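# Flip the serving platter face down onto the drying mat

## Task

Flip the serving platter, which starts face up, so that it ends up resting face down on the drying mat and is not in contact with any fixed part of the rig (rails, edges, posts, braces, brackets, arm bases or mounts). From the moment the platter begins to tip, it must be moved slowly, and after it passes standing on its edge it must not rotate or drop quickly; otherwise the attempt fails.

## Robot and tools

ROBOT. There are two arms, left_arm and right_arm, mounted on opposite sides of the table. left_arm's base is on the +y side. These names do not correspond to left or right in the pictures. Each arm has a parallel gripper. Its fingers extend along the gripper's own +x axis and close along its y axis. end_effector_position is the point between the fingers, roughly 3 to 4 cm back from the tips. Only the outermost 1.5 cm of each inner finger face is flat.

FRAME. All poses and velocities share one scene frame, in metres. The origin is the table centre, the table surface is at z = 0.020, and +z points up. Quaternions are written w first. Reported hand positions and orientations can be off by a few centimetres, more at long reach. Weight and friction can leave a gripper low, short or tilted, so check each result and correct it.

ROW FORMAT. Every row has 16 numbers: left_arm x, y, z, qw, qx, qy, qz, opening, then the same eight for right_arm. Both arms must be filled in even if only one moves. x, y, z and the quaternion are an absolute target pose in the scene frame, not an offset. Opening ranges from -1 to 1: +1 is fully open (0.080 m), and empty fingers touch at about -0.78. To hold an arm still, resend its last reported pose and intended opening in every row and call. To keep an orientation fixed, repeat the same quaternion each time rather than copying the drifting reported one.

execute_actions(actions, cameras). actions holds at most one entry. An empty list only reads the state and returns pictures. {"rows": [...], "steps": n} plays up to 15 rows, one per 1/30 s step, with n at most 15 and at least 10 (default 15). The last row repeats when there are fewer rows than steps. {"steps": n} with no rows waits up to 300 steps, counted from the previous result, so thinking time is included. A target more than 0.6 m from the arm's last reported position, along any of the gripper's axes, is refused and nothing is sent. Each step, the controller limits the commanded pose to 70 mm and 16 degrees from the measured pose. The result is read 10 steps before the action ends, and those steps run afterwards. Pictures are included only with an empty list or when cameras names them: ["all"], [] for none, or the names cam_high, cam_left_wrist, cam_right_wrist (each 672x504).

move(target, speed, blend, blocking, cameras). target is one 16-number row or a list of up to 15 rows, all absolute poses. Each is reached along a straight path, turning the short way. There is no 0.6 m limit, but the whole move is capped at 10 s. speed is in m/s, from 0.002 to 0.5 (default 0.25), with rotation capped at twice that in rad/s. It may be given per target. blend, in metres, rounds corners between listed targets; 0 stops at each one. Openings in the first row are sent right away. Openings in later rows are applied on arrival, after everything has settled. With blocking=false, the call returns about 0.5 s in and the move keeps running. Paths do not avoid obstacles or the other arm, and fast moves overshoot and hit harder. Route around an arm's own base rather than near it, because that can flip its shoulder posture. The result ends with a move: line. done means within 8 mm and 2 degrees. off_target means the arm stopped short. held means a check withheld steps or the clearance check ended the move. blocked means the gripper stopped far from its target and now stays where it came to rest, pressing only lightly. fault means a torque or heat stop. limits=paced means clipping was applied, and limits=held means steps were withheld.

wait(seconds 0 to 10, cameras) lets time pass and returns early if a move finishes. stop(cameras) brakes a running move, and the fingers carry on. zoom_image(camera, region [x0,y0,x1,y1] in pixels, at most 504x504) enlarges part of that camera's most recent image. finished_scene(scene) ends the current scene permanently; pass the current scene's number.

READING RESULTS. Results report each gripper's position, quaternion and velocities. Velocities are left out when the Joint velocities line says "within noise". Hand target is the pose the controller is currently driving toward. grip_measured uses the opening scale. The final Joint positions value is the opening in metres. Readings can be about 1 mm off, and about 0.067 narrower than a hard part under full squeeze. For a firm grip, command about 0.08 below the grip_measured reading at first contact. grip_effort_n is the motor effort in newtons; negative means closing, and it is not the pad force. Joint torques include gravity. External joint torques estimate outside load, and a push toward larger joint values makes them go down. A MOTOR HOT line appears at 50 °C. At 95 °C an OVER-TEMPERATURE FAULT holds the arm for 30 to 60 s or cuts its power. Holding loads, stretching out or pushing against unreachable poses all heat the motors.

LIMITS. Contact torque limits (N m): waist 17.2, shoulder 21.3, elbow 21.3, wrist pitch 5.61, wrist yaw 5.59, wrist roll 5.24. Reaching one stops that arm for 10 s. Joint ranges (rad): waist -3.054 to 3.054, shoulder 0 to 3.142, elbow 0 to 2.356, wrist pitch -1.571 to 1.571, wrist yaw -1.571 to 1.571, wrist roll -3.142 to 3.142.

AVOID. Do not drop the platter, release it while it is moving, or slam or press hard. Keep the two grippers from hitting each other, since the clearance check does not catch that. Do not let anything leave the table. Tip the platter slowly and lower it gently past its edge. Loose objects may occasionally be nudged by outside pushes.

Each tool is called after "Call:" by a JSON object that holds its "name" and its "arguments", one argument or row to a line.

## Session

Call:
{"name": "execute_actions", "arguments": {
  "actions": []
}}

Scene clock: 0.00 s of 3974.00 s.
left_arm: end_effector_position=(+0.3479, +0.1610, +0.3459) grip_measured=+1.000 grip_effort_n=n/a end_effector_quat_wxyz=(+0.891, +0.414, +0.147, -0.113) | right_arm: end_effector_position=(-0.2519, -0.2605, +0.3897) grip_measured=+1.000 grip_effort_n=n/a end_effector_quat_wxyz=(+0.545, +0.034, +0.465, +0.697)
Joint positions: left_arm=[0.639 1.689 1.56 -0.385 -0.76 0.485 0.08] | right_arm=[1.09 1.102 1.345 -0.813 0.553 1.206 0.08]
Joint velocities: within noise
Joint torques (N m): no reading
External joint torques (N m): no reading
Motor temperatures (°C): left_arm=[28 32 30 27 25 29] | right_arm=[27 30 27 28 30 26]
Heat: left arm: hottest shoulder 32 °C (+0.0 °C/min); right arm: hottest shoulder 30 °C (+0.0 °C/min).
Hand target: left_arm +0.3480, +0.1610, +0.3457; +0.891, +0.415, +0.148, -0.113 | right_arm -0.2517, -0.2605, +0.3897; +0.545, +0.034, +0.465, +0.697

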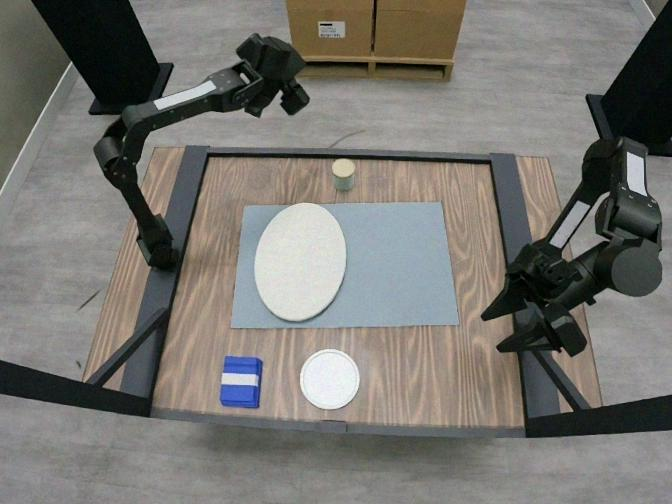

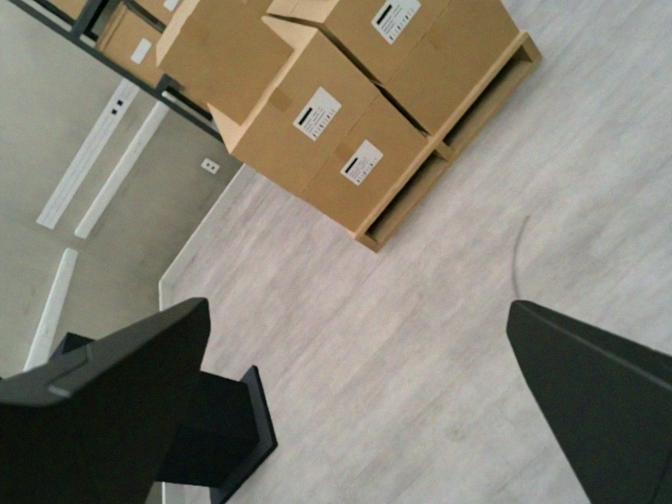

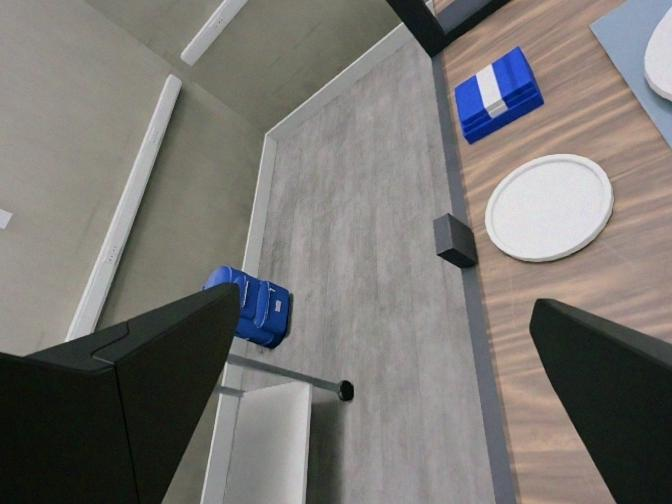

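Call:
{"name": "execute_actions", "arguments": {
  "actions": []
}}

Call:
{"name": "zoom_image", "arguments": {
  "camera": "cam_high",
  "region": [200, 160, 500, 400]
}}

Scene clock: 2.77 s of 3974.00 s.
left_arm: end_effector_position=(+0.3479, +0.1610, +0.3459) grip_measured=+1.000 grip_effort_n=-0.2 end_effector_quat_wxyz=(+0.891, +0.414, +0.147, -0.113) | right_arm: end_effector_position=(-0.2519, -0.2605, +0.3897) grip_measured=+1.000 grip_effort_n=-1.6 end_effector_quat_wxyz=(+0.545, +0.034, +0.465, +0.697)
Joint positions: left_arm=[0.639 1.689 1.56 -0.385 -0.76 0.485 0.08] | right_arm=[1.09 1.102 1.345 -0.813 0.553 1.206 0.08]
Joint velocities: within noise
Joint torques (N m): left_arm=[-0.03 -7.02 8.05 1.45 -0.28 -0.03] | right_arm=[0.01 -3.43 5.11 1.26 0.23 -0.01]
External joint torques (N m): left_arm=[-0.06 0.79 1.16 -0.06 -0.06 0] | right_arm=[0.01 -0.65 -1.18 -0.24 0.03 0.02]
Motor temperatures (°C): left_arm=[28 32 31 27 25 29] | right_arm=[27 30 28 29 30 26]
Heat: left arm: hottest shoulder 32 °C (+0.0 °C/min); right arm: hottest shoulder 30 °C (+0.0 °C/min).
Hand target: left_arm +0.3480, +0.1610, +0.3457; +0.891, +0.415, +0.148, -0.113 | right_arm -0.2517, -0.2605, +0.3897; +0.545, +0.034, +0.465, +0.697
Steps of this call (1-83: nothing new was sent). Readings (end_effector_position of left_arm | right_arm):
1: (+0.3479, +0.1610, +0.3459) | (-0.2519, -0.2605, +0.3897)
2: (+0.3479, +0.1610, +0.3459) | (-0.2519, -0.2605, +0.3897)
4: (+0.3479, +0.1610, +0.3459) | (-0.2519, -0.2605, +0.3897)
8: (+0.3479, +0.1610, +0.3459) | (-0.2519, -0.2605, +0.3897)
83: the state above

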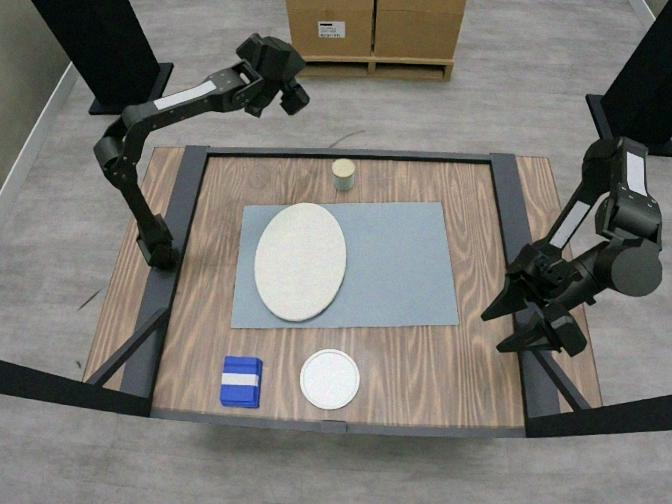

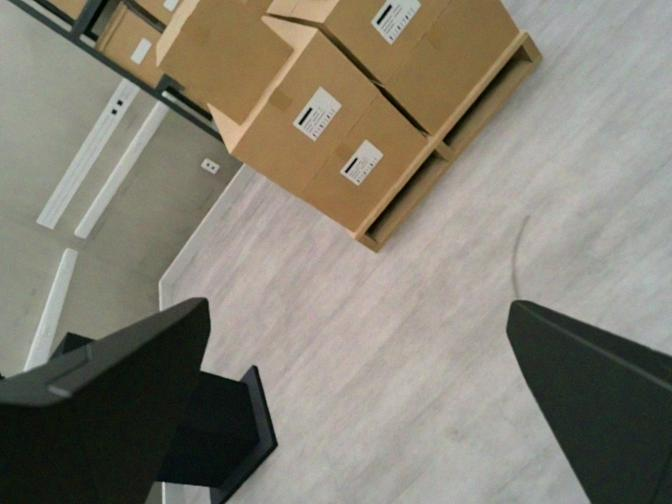

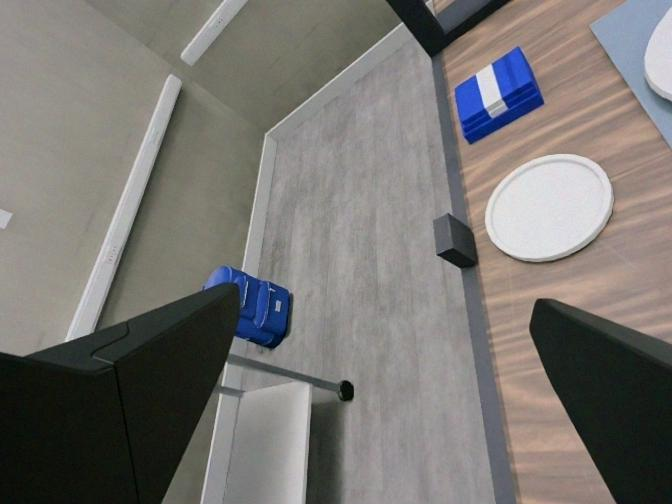

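Scaled by 1.680 from the camera's 672x504 image, which has a finer 960x720 frame.

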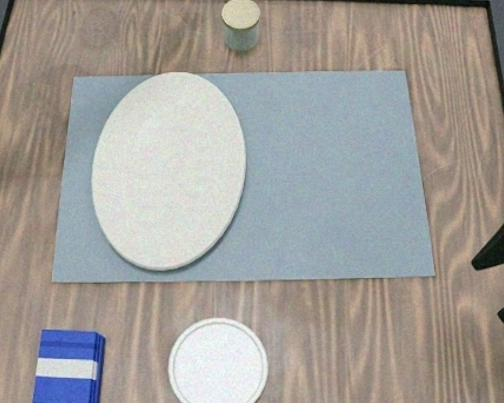

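Call:
{"name": "move", "arguments": {
  "target": [
    [0.15,0.15,0.3,0.5,0.5,0.5,-0.5,-0.9,-0.252,-0.26,0.39,0.545,0.034,0.465,0.697,1],
    [-0.023,0.2,0.25,0.5,0.5,0.5,-0.5,-0.9,-0.252,-0.26,0.39,0.545,0.034,0.465,0.697,1],
    [-0.023,0.235,0.12,0.5,0.5,0.5,-0.5,-0.9,-0.252,-0.26,0.39,0.545,0.034,0.465,0.697,1]
  ],
  "blend": 0.03
}}

Scene clock: 8.13 s of 3974.00 s.
left_arm: end_effector_position=(-0.0223, +0.2328, +0.1207) grip_measured=-0.768 grip_effort_n=-83.5 end_effector_quat_wxyz=(+0.500, +0.500, +0.500, -0.499) | right_arm: end_effector_position=(-0.2519, -0.2605, +0.3897) grip_measured=+1.000 grip_effort_n=-1.6 end_effector_quat_wxyz=(+0.545, +0.034, +0.465, +0.697)
Joint positions: left_arm=[-0.062 1.428 0.927 -1.071 -0.001 -0.044 0] | right_arm=[1.09 1.102 1.345 -0.813 0.553 1.206 0.08]
Joint velocities: within noise
Joint torques (N m): left_arm=[-0.24 -5.06 5.41 0.3 0.05 -0.07] | right_arm=[-0.21 -3.13 5.65 1.27 0.19 -0.05]
External joint torques (N m): left_arm=[-0.26 -0.55 -0.21 -0.06 0.06 -0.07] | right_arm=[-0.21 -0.37 -0.6 -0.22 -0.02 -0.01]
Motor temperatures (°C): left_arm=[28 33 32 28 25 29] | right_arm=[27 30 29 30 30 26]
Heat: left arm: hottest shoulder 33 °C (+7.4 °C/min); right arm: hottest shoulder 30 °C (+0.0 °C/min).
Hand target: left_arm -0.0230, +0.2350, +0.1201; +0.500, +0.500, +0.500, -0.500 | right_arm -0.2520, -0.2599, +0.3899; +0.545, +0.034, +0.465, +0.697
Off the commanded pose: left_arm 0.002 m, 0 deg | right_arm 0.001 m, 0 deg.
Kept back: nothing.
move: done

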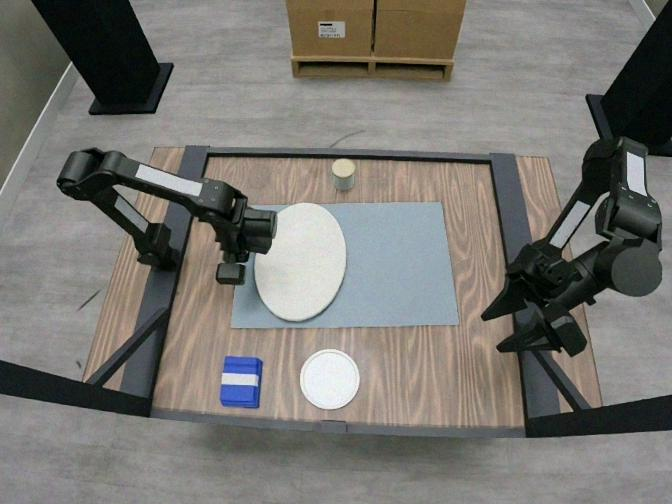

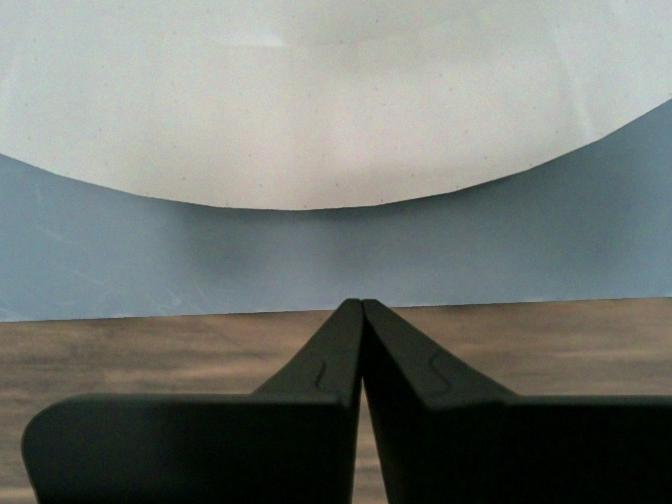

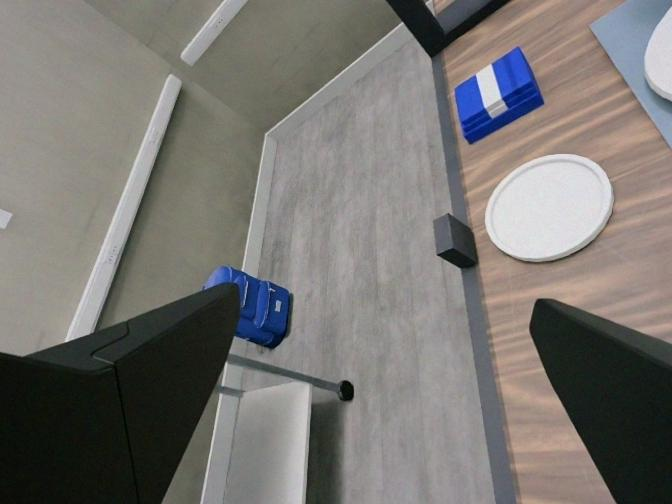

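Call:
{"name": "move", "arguments": {
  "target": [
    [-0.023,0.225,0.058,0.5,0.5,0.5,-0.5,-0.9,-0.252,-0.26,0.39,0.545,0.034,0.465,0.697,1],
    [-0.024,0.117,0.056,0.5,0.5,0.5,-0.5,-0.9,-0.252,-0.26,0.39,0.545,0.034,0.465,0.697,1]
  ],
  "speed": [0.12,0.05]
}}

Scene clock: 24.07 s of 3974.00 s.
left_arm: end_effector_position=(-0.0227, +0.2217, +0.0622) grip_measured=-0.768 grip_effort_n=-83.5 end_effector_quat_wxyz=(+0.480, +0.522, +0.520, -0.476) | right_arm: end_effector_position=(-0.2519, -0.2605, +0.3897) grip_measured=+1.000 grip_effort_n=-1.6 end_effector_quat_wxyz=(+0.545, +0.034, +0.465, +0.697)
Joint positions: left_arm=[-0.062 1.637 0.872 -0.892 -0.001 -0.045 0] | right_arm=[1.09 1.102 1.345 -0.813 0.553 1.206 0.08]
Joint velocities: within noise
Joint torques (N m): left_arm=[-0.04 -4.72 5.72 0.73 -0.02 0.01] | right_arm=[-0.23 -3.24 5.71 1.25 0.23 -0.09]
External joint torques (N m): left_arm=[-0.03 0.77 0.7 0.5 -0.01 0.01] | right_arm=[-0.22 -0.36 -0.66 -0.27 0.01 -0.05]
External joint torques when the fault began: left_arm=[0.19 4.53 5.07 5.56 0.05 0.16]
Motor temperatures (°C): left_arm=[28 33 33 28 25 29] | right_arm=[27 31 32 32 30 26]
Heat: left arm: hottest shoulder 33 °C (+2.5 °C/min); right arm: hottest elbow 32 °C (+12.5 °C/min).
Hand target: left_arm -0.0227, +0.2197, +0.0615; +0.482, +0.520, +0.518, -0.479 | right_arm -0.2520, -0.2599, +0.3899; +0.545, +0.034, +0.465, +0.697
Off the commanded pose: left_arm 0.105 m, 5 deg | right_arm 0.001 m, 0 deg.
TORQUE FAULT: the external load on joint 4 (wrist pitch) of the left arm reached its load limit, and that arm stopped for 10 seconds. A torque fault puts only its own arm into a fault stop. That arm's remaining commands of this call were not run. That arm keeps its grip as last carried out and accepts commands again: back off and push less far. That arm stops again whenever a joint's load reaches its limit.
Kept back: nothing.
move: fault (left_arm); path passed 1 of 2 targets

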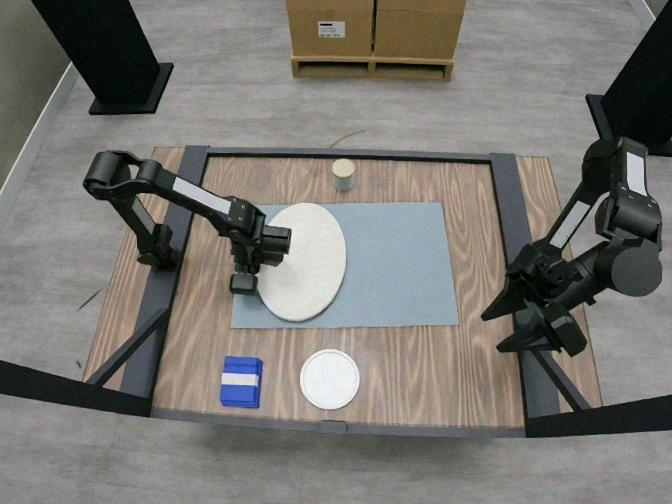

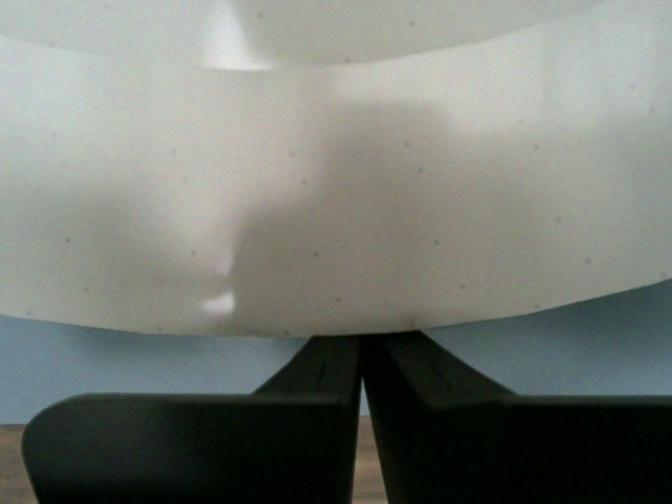

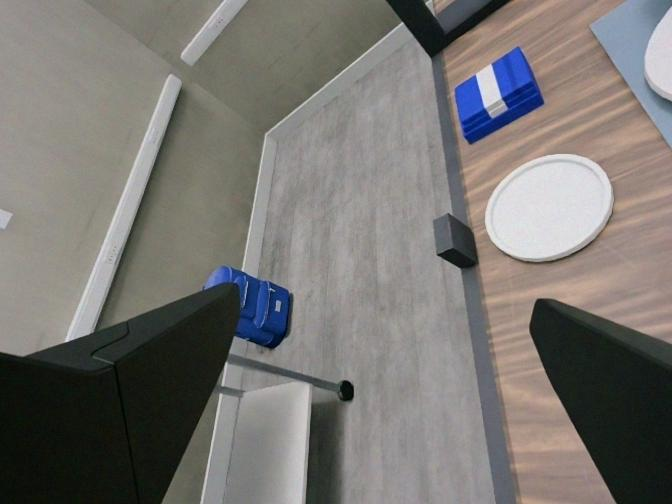

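Call:
{"name": "move", "arguments": {
  "target": [
    [-0.023,0.224,0.08,0.5,0.5,0.5,-0.5,-0.9,-0.252,-0.26,0.39,0.545,0.034,0.465,0.697,1],
    [-0.023,0.224,0.066,0.5,0.5,0.5,-0.5,-0.9,-0.252,-0.26,0.39,0.545,0.034,0.465,0.697,1],
    [-0.024,0.18,0.067,0.5,0.5,0.5,-0.5,-0.9,-0.252,-0.26,0.39,0.545,0.034,0.465,0.697,1]
  ],
  "speed": [0.1,0.1,0.03]
}}

Scene clock: 36.70 s of 3974.00 s.
left_arm: end_effector_position=(-0.0228, +0.2195, +0.0670) grip_measured=-0.768 grip_effort_n=-83.5 end_effector_quat_wxyz=(+0.473, +0.528, +0.526, -0.469) | right_arm: end_effector_position=(-0.2519, -0.2605, +0.3897) grip_measured=+1.000 grip_effort_n=-1.6 end_effector_quat_wxyz=(+0.545, +0.034, +0.465, +0.697)
Joint positions: left_arm=[-0.062 1.657 0.913 -0.939 -0.001 -0.046 0] | right_arm=[1.09 1.102 1.345 -0.813 0.553 1.206 0.08]
Joint velocities: within noise
Joint torques (N m): left_arm=[-0.03 -5.03 5.81 0.65 -0.01 0] | right_arm=[-0.17 -3.2 5.45 1.23 0.23 -0.07]
External joint torques (N m): left_arm=[-0.03 0.58 0.8 0.46 0 0] | right_arm=[-0.2 -0.43 -0.82 -0.26 0.03 -0.04]
External joint torques when the fault began: left_arm=[0.08 3.49 6.64 5.59 0.03 0.14]
Motor temperatures (°C): left_arm=[28 34 33 29 25 29] | right_arm=[27 31 33 33 30 26]
Heat: left arm: hottest shoulder 34 °C (+3.3 °C/min); right arm: hottest elbow 33 °C (+9.8 °C/min).
Hand target: left_arm -0.0228, +0.2173, +0.0668; +0.476, +0.526, +0.524, -0.472 | right_arm -0.2520, -0.2599, +0.3899; +0.545, +0.034, +0.465, +0.697
Off the commanded pose: left_arm 0.039 m, 6 deg | right_arm 0.001 m, 0 deg.
TORQUE FAULT: the external load on joint 4 (wrist pitch) of the left arm reached its load limit, and that arm stopped for 10 seconds. A torque fault puts only its own arm into a fault stop. That arm's remaining commands of this call were not run. That arm keeps its grip as last carried out and accepts commands again: back off and push less far. That arm stops again whenever a joint's load reaches its limit.
Kept back: nothing.
move: fault (left_arm)

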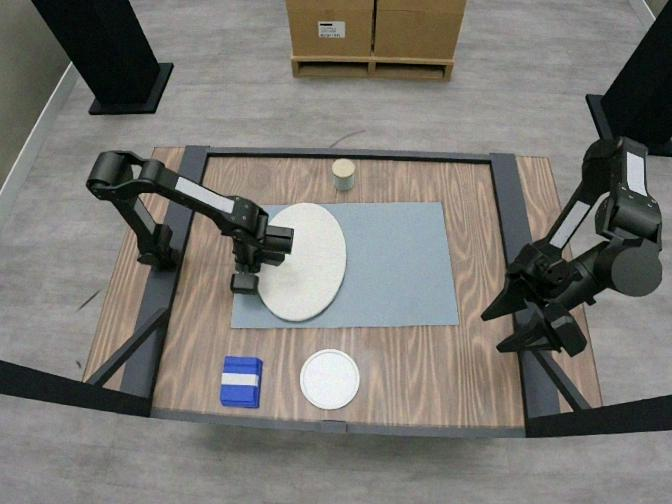

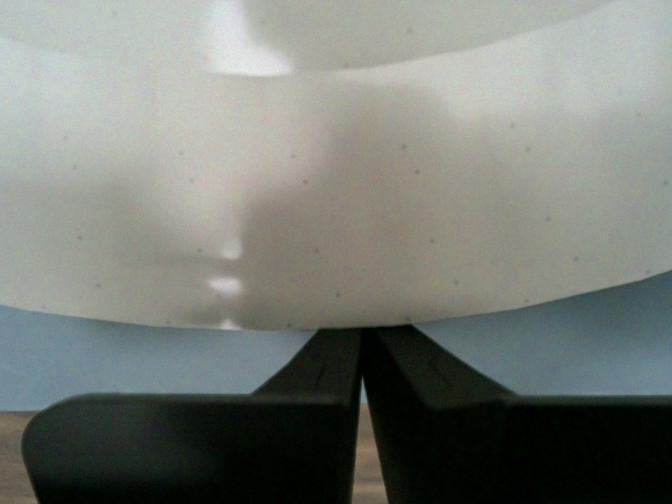

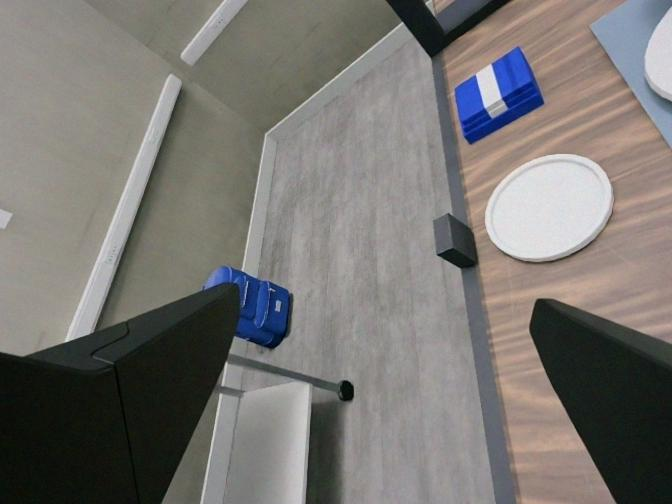

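Call:
{"name": "move", "arguments": {
  "target": [
    [-0.023,0.232,0.08,0.5,0.5,0.5,-0.5,-0.9,-0.252,-0.26,0.39,0.545,0.034,0.465,0.697,1],
    [-0.023,0.19,0.14,0.5,0.5,0.5,-0.5,-0.9,-0.15,-0.24,0.25,0.3265,-0.6272,-0.3265,0.6272,0.6],
    [-0.023,0.19,0.115,0.5,0.5,0.5,-0.5,-0.9,-0.025,-0.13,0.14,0.3265,-0.6272,-0.3265,0.6272,0.6]
  ],
  "speed": [0.1,0.2,0.2]
}}

Scene clock: 46.80 s of 3974.00 s.
left_arm: end_effector_position=(-0.0236, +0.1874, +0.1202) grip_measured=-0.768 grip_effort_n=-83.5 end_effector_quat_wxyz=(+0.505, +0.495, +0.495, -0.505) | right_arm: end_effector_position=(-0.0251, -0.1280, +0.1458) grip_measured=+0.603 grip_effort_n=-17.9 end_effector_quat_wxyz=(+0.332, -0.626, -0.330, +0.624)
Joint positions: left_arm=[-0.06 1.587 1.073 -1.038 -0.001 -0.041 0] | right_arm=[-0.031 1.232 0.482 0.152 -0.009 -1.578 0.062]
Joint velocities: within noise
Joint torques (N m): left_arm=[0.16 -4.06 5.48 0.33 0.03 0.06] | right_arm=[-0.36 -3.61 4.29 1.55 -0.25 -0.09]
External joint torques (N m): left_arm=[0.14 1.7 -0.12 -0.05 0.04 0.06] | right_arm=[-0.35 0.21 -2.16 -0.05 -0.22 -0.13]
Motor temperatures (°C): left_arm=[28 34 33 28 25 29] | right_arm=[27 31 32 33 30 26]
Heat: left arm: hottest shoulder 34 °C (+2.6 °C/min); right arm: hottest wrist pitch 33 °C (+6.4 °C/min).
Hand target: left_arm -0.0230, +0.1901, +0.1151; +0.500, +0.500, +0.500, -0.500 | right_arm -0.0250, -0.1300, +0.1401; -0.327, +0.627, +0.326, -0.627
Off the commanded pose: left_arm 0.006 m, 1 deg | right_arm 0.006 m, 1 deg.
Kept back: nothing.
move: done

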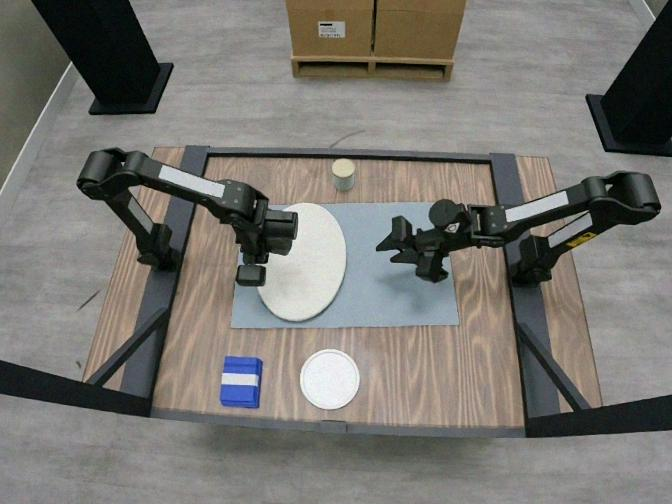

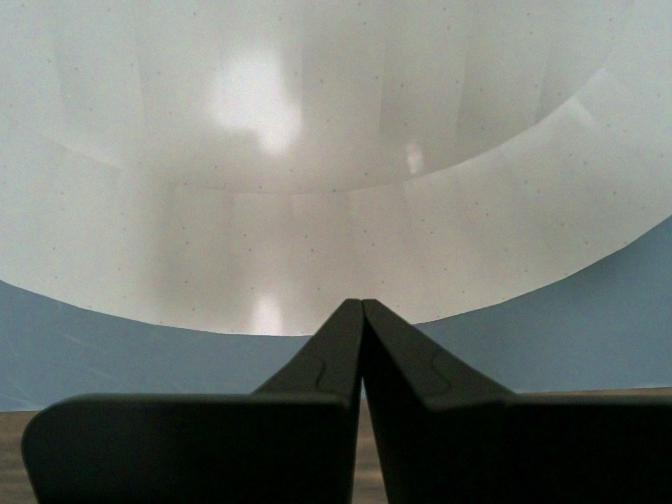

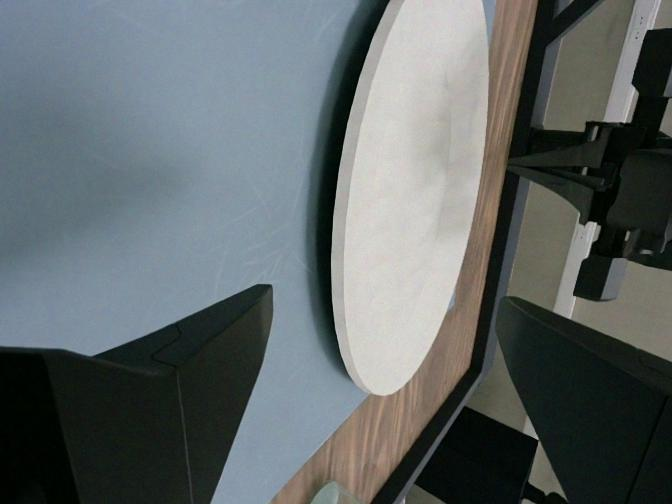

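Call:
{"name": "move", "arguments": {
  "target": [-0.023,0.19,0.054,0.5,0.5,0.5,-0.5,-0.9,-0.025,-0.13,0.14,0.3265,-0.6272,-0.3265,0.6272,0.6],
  "speed": 0.05
}}

Scene clock: 51.40 s of 3974.00 s.
left_arm: end_effector_position=(-0.0238, +0.1793, +0.0771) grip_measured=-0.768 grip_effort_n=-83.5 end_effector_quat_wxyz=(+0.516, +0.483, +0.484, -0.517) | right_arm: end_effector_position=(-0.0252, -0.1278, +0.1460) grip_measured=+0.603 grip_effort_n=-17.9 end_effector_quat_wxyz=(+0.332, -0.626, -0.330, +0.624)
Joint positions: left_arm=[-0.059 1.641 0.945 -0.808 -0.001 -0.041 0] | right_arm=[-0.031 1.232 0.482 0.154 -0.009 -1.578 0.062]
Joint velocities: within noise
Joint torques (N m): left_arm=[0.12 -0.18 1.92 1.85 0.02 0.06] | right_arm=[-0.44 -3.75 4.18 1.52 -0.23 -0.09]
External joint torques (N m): left_arm=[0.13 5.75 -3.48 1.37 0.03 0.06] | right_arm=[-0.46 0.03 -2.18 -0.05 -0.19 -0.14]
Motor temperatures (°C): left_arm=[28 34 34 28 25 29] | right_arm=[27 31 32 34 30 26]
Heat: left arm: hottest shoulder 34 °C (+2.3 °C/min); right arm: hottest wrist pitch 34 °C (+7.0 °C/min).
Hand target: left_arm -0.0230, +0.1913, +0.0558; +0.500, +0.500, +0.500, -0.500 | right_arm -0.0251, -0.1300, +0.1402; -0.327, +0.627, +0.327, -0.627
Off the commanded pose: left_arm 0.025 m, 4 deg | right_arm 0.006 m, 1 deg.
Kept back: nothing.
move: off_target (left_arm)

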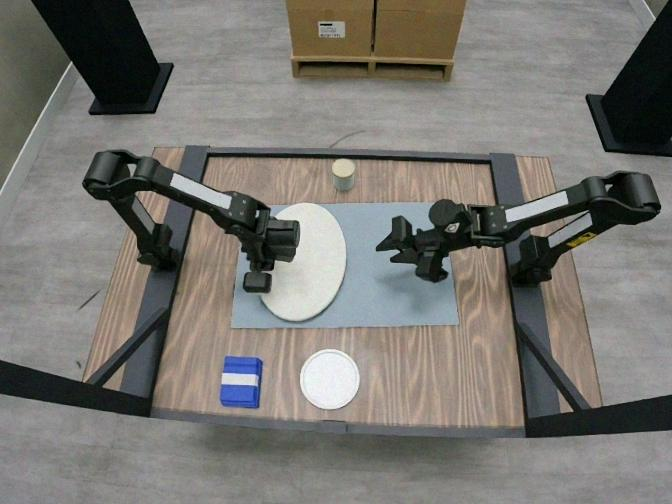

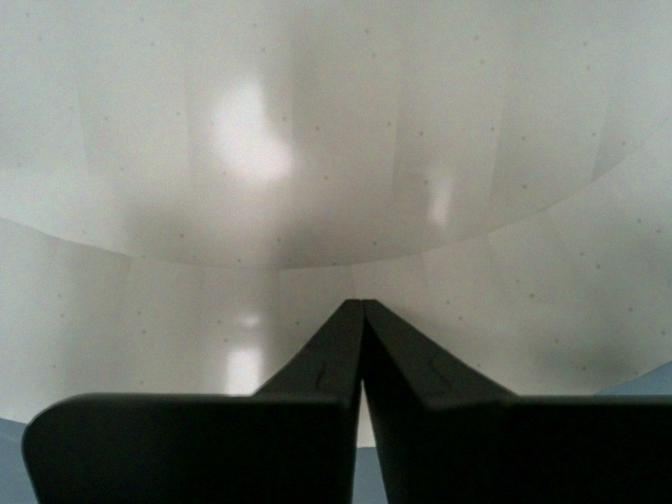

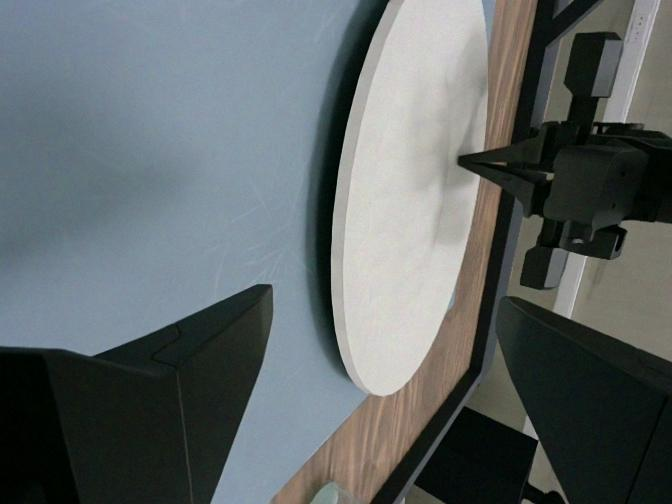

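Call:
{"name": "move", "arguments": {
  "target": [
    [-0.023,0.203,0.11,0.5,0.5,0.5,-0.5,-0.9,-0.025,-0.13,0.14,0.3265,-0.6272,-0.3265,0.6272,0.6],
    [-0.023,0.206,0.05,0.5,0.5,0.5,-0.5,-0.9,-0.025,-0.13,0.14,0.3265,-0.6272,-0.3265,0.6272,0.6]
  ],
  "speed": 0.05
}}

Scene clock: 54.40 s of 3974.00 s.
left_arm: end_effector_position=(-0.0228, +0.1994, +0.0686) grip_measured=-0.768 grip_effort_n=-83.5 end_effector_quat_wxyz=(+0.512, +0.488, +0.488, -0.511) | right_arm: end_effector_position=(-0.0252, -0.1278, +0.1460) grip_measured=+0.603 grip_effort_n=-17.9 end_effector_quat_wxyz=(+0.332, -0.626, -0.330, +0.624)
Joint positions: left_arm=[-0.059 1.599 0.863 -0.789 -0.002 -0.041 0] | right_arm=[-0.031 1.232 0.482 0.154 -0.009 -1.578 0.062]
Joint velocities: within noise
Joint torques (N m): left_arm=[-0.11 -0.29 2.72 2.38 0.07 -0.01] | right_arm=[-0.35 -3.5 4.27 1.55 -0.25 -0.09]
External joint torques (N m): left_arm=[-0.11 5.06 -2.49 1.93 0.08 -0.01] | right_arm=[-0.37 0.26 -2.04 -0.01 -0.22 -0.13]
Motor temperatures (°C): left_arm=[28 34 33 28 25 29] | right_arm=[27 31 32 34 30 26]
Heat: left arm: hottest shoulder 34 °C (+2.2 °C/min); right arm: hottest wrist pitch 34 °C (+6.6 °C/min).
Hand target: left_arm -0.0229, +0.2071, +0.0513; +0.500, +0.500, +0.500, -0.500 | right_arm -0.0251, -0.1300, +0.1402; -0.327, +0.627, +0.327, -0.627
Off the commanded pose: left_arm 0.020 m, 3 deg | right_arm 0.006 m, 1 deg.
Kept back: nothing.
move: off_target (left_arm)

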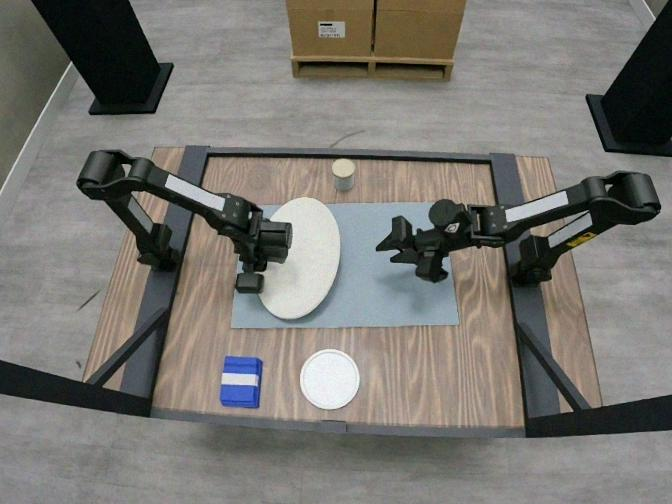

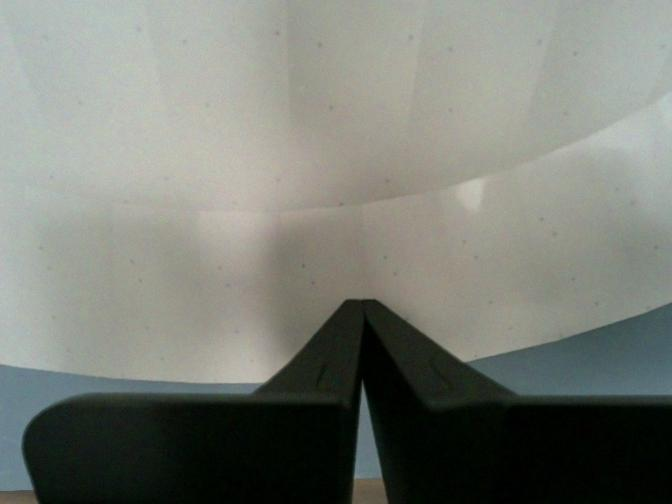

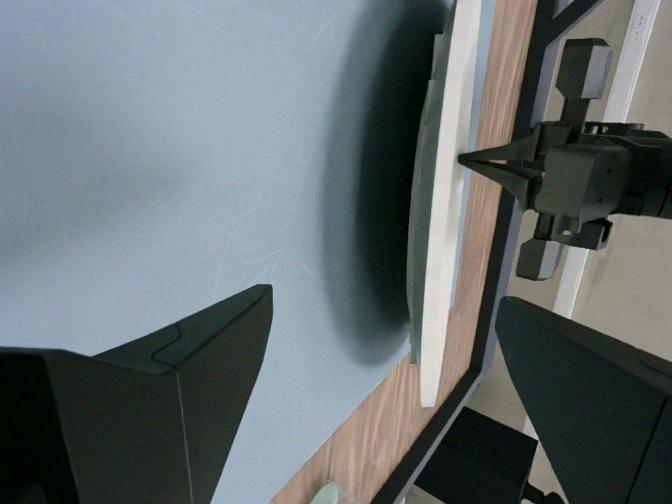

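Call:
{"name": "move", "arguments": {
  "target": [-0.023,0.206,0.05,0.5,0.5,0.5,-0.5,-0.9,-0.025,-0.06,0.101,0.3265,-0.6272,-0.3265,0.6272,0.6],
  "speed": 0.08
}}

Call:
{"name": "zoom_image", "arguments": {
  "camera": "cam_right_wrist",
  "region": [168, 0, 672, 504]
}}

Scene clock: 56.23 s of 3974.00 s.
left_arm: end_effector_position=(-0.0228, +0.1993, +0.0686) grip_measured=-0.768 grip_effort_n=-83.5 end_effector_quat_wxyz=(+0.512, +0.488, +0.488, -0.511) | right_arm: end_effector_position=(-0.0242, -0.0636, +0.1003) grip_measured=+0.603 grip_effort_n=-17.9 end_effector_quat_wxyz=(+0.326, -0.629, -0.324, +0.627)
Joint positions: left_arm=[-0.059 1.599 0.863 -0.789 -0.002 -0.041 0] | right_arm=[-0.031 1.653 0.621 0.417 -0.009 -1.578 0.062]
Joint velocities: within noise
Joint torques (N m): left_arm=[-0.08 -0.21 2.72 2.38 0.07 -0.01] | right_arm=[-0.05 -6.18 5.49 1.56 -0.1 -0.02]
External joint torques (N m): left_arm=[-0.09 5.25 -2.59 1.92 0.08 -0.01] | right_arm=[-0.05 -0.11 0.09 0.01 -0.07 -0.06]
Motor temperatures (°C): left_arm=[28 34 33 29 25 29] | right_arm=[27 31 33 34 30 26]
Heat: left arm: hottest shoulder 34 °C (+2.1 °C/min); right arm: hottest wrist pitch 34 °C (+6.4 °C/min).
Hand target: left_arm -0.0229, +0.2070, +0.0513; +0.500, +0.500, +0.500, -0.500 | right_arm -0.0250, -0.0600, +0.1011; -0.327, +0.627, +0.327, -0.627
Off the commanded pose: left_arm 0.020 m, 3 deg | right_arm 0.004 m, 0 deg.
Kept back: nothing.
move: off_target (left_arm)

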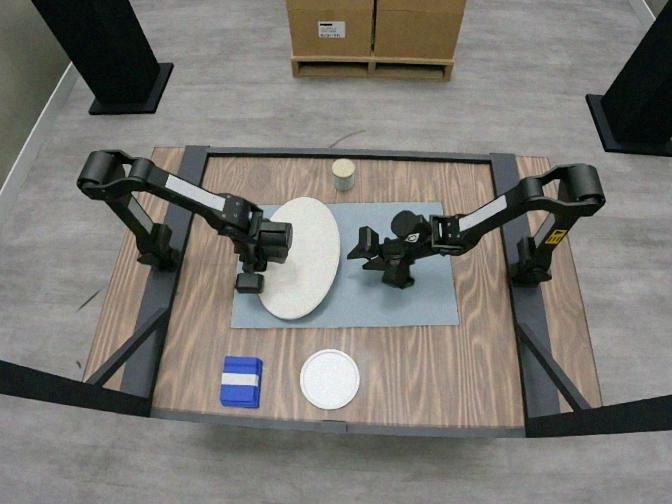

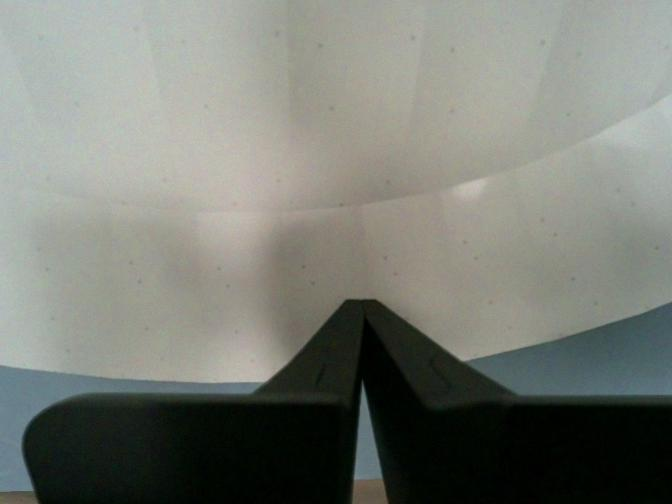

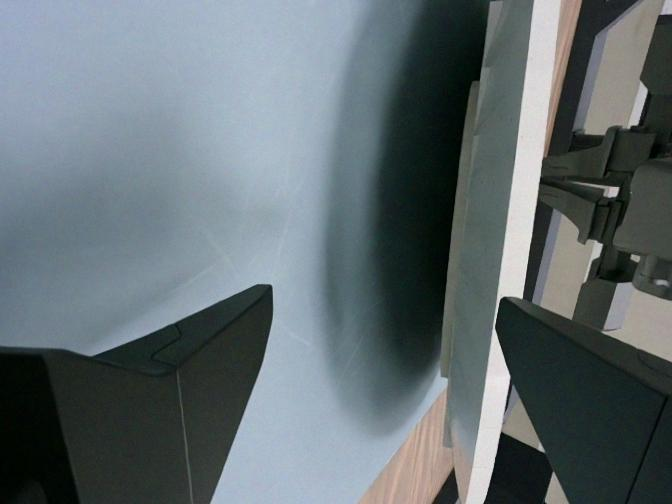

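Scaled by 1.000.

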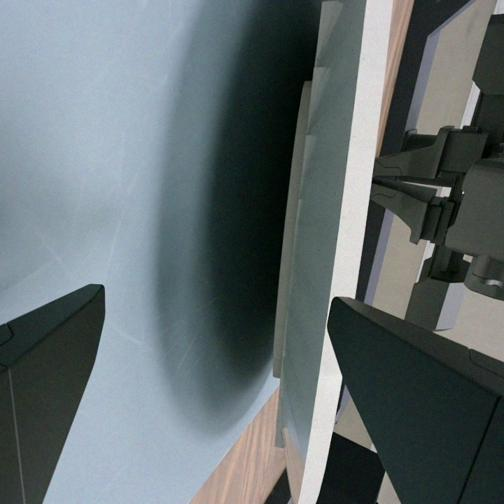

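Call:
{"name": "move", "arguments": {
  "target": [-0.023,0.206,0.05,0.5,0.5,0.5,-0.5,-0.9,-0.025,-0.036,0.111,0.3265,-0.6272,-0.3265,0.6272,0.7],
  "speed": 0.08
}}

Scene clock: 57.70 s of 3974.00 s.
left_arm: end_effector_position=(-0.0228, +0.1993, +0.0686) grip_measured=-0.768 grip_effort_n=-83.5 end_effector_quat_wxyz=(+0.512, +0.488, +0.488, -0.511) | right_arm: end_effector_position=(-0.0238, -0.0389, +0.1115) grip_measured=+0.697 grip_effort_n=15.1 end_effector_quat_wxyz=(+0.328, -0.628, -0.326, +0.626)
Joint positions: left_arm=[-0.059 1.599 0.863 -0.789 -0.002 -0.041 0] | right_arm=[-0.031 1.702 0.734 0.359 -0.009 -1.578 0.066]
Joint velocities: within noise
Joint torques (N m): left_arm=[-0.09 -0.2 2.74 2.37 0.07 -0.01] | right_arm=[0.16 -6.61 5.69 1.15 -0.08 0.07]
External joint torques (N m): left_arm=[-0.13 5.29 -2.52 1.94 0.09 -0.01] | right_arm=[0.18 0.14 -0.03 -0.43 -0.05 0.03]
Motor temperatures (°C): left_arm=[28 34 33 30 25 29] | right_arm=[27 31 33 34 30 26]
Heat: left arm: hottest shoulder 34 °C (+2.1 °C/min); right arm: hottest wrist pitch 34 °C (+6.2 °C/min).
Hand target: left_arm -0.0229, +0.2070, +0.0513; +0.500, +0.500, +0.500, -0.500 | right_arm -0.0251, -0.0361, +0.1110; -0.327, +0.627, +0.327, -0.627
Off the commanded pose: left_arm 0.020 m, 3 deg | right_arm 0.003 m, 0 deg.
Kept back: nothing.
move: off_target (left_arm)

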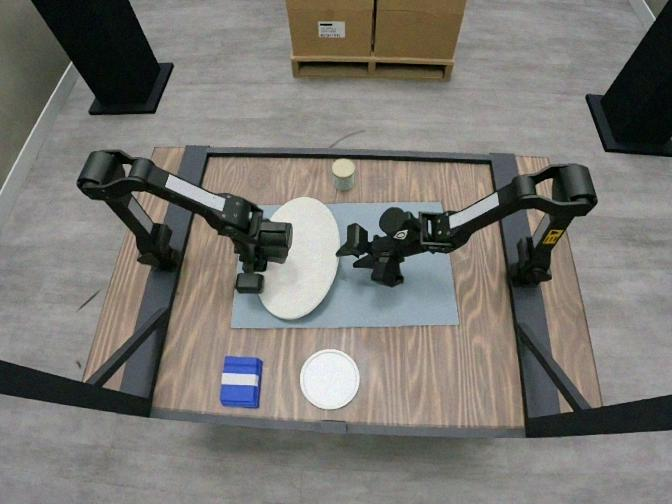

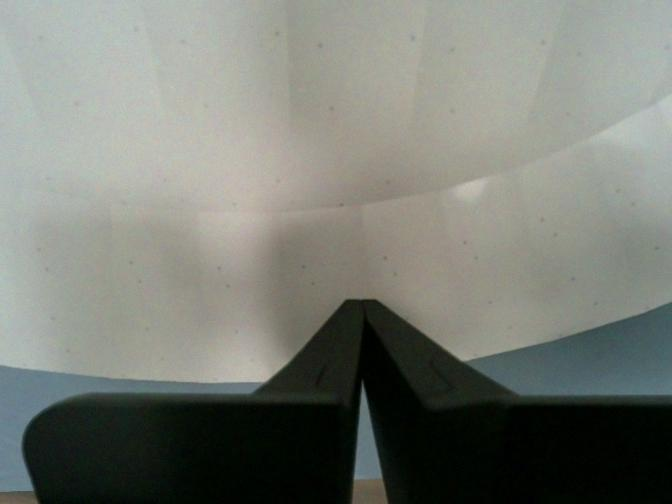

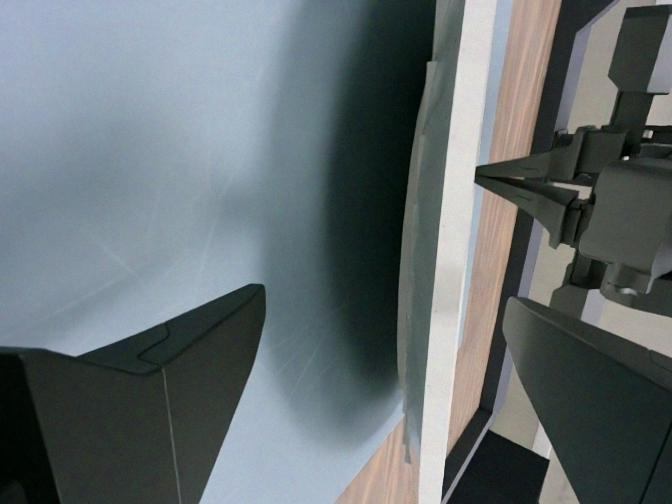

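Call:
{"name": "move", "arguments": {
  "target": [-0.023,0.206,0.05,0.5,0.5,0.5,-0.5,-0.9,-0.025,-0.008,0.108,0.3265,-0.6272,-0.3265,0.6272,0.7],
  "speed": 0.06
}}

Scene clock: 58.80 s of 3974.00 s.
left_arm: end_effector_position=(-0.0228, +0.1993, +0.0686) grip_measured=-0.768 grip_effort_n=-83.5 end_effector_quat_wxyz=(+0.512, +0.488, +0.488, -0.511) | right_arm: end_effector_position=(-0.0234, -0.0110, +0.1091) grip_measured=+0.697 grip_effort_n=15.1 end_effector_quat_wxyz=(+0.328, -0.628, -0.326, +0.626)
Joint positions: left_arm=[-0.059 1.599 0.863 -0.789 -0.002 -0.041 0] | right_arm=[-0.031 1.802 0.846 0.348 -0.009 -1.578 0.066]
Joint velocities: within noise
Joint torques (N m): left_arm=[-0.08 -0.21 2.73 2.37 0.07 -0.01] | right_arm=[0.29 -7.45 5.93 1.22 -0.02 0.08]
External joint torques (N m): left_arm=[-0.05 5.23 -2.47 1.95 0.08 -0.01] | right_arm=[0.29 -0.02 0.3 -0.31 0.02 0.04]
Motor temperatures (°C): left_arm=[28 34 33 30 25 29] | right_arm=[27 31 33 34 30 26]
Heat: left arm: hottest shoulder 34 °C (+2.0 °C/min); right arm: hottest wrist pitch 34 °C (+6.1 °C/min).
Hand target: left_arm -0.0229, +0.2070, +0.0513; +0.500, +0.500, +0.500, -0.500 | right_arm -0.0251, -0.0081, +0.1080; -0.326, +0.627, +0.327, -0.627
Off the commanded pose: left_arm 0.020 m, 3 deg | right_arm 0.004 m, 0 deg.
Kept back: nothing.
move: off_target (left_arm)

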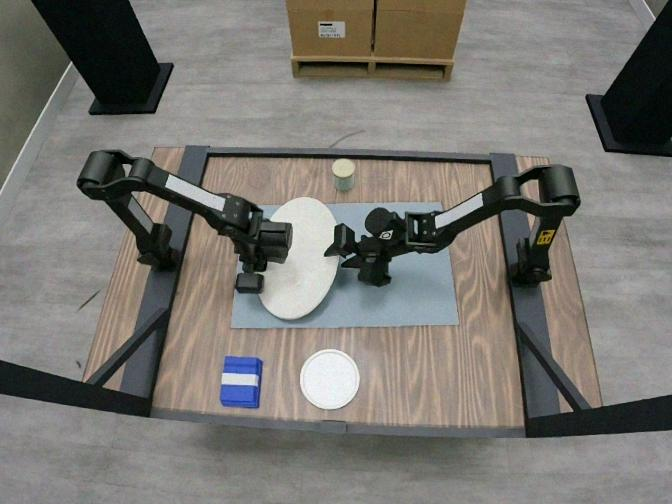

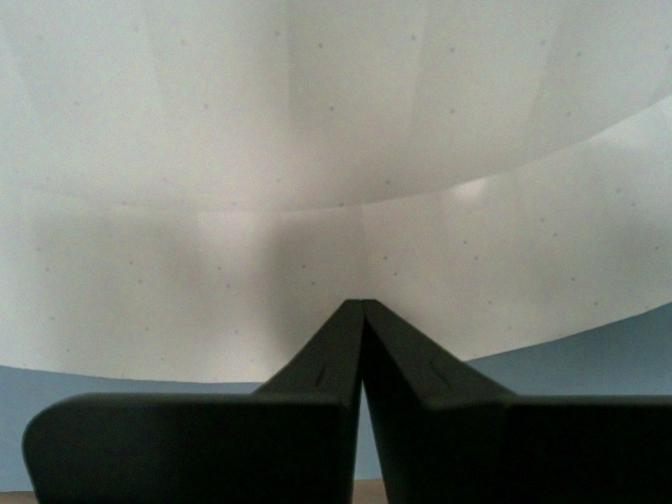

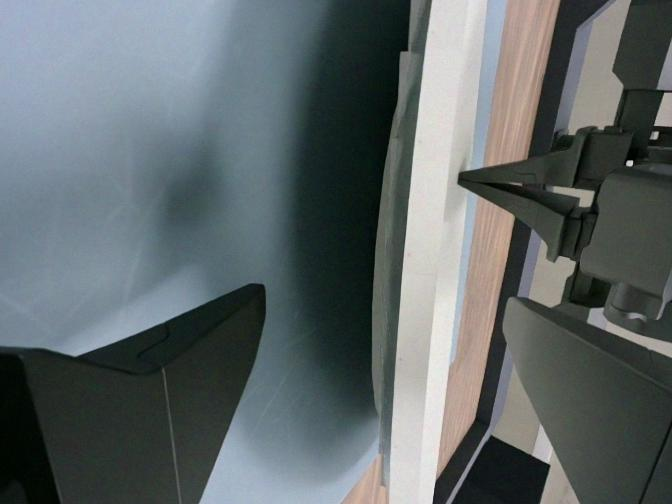

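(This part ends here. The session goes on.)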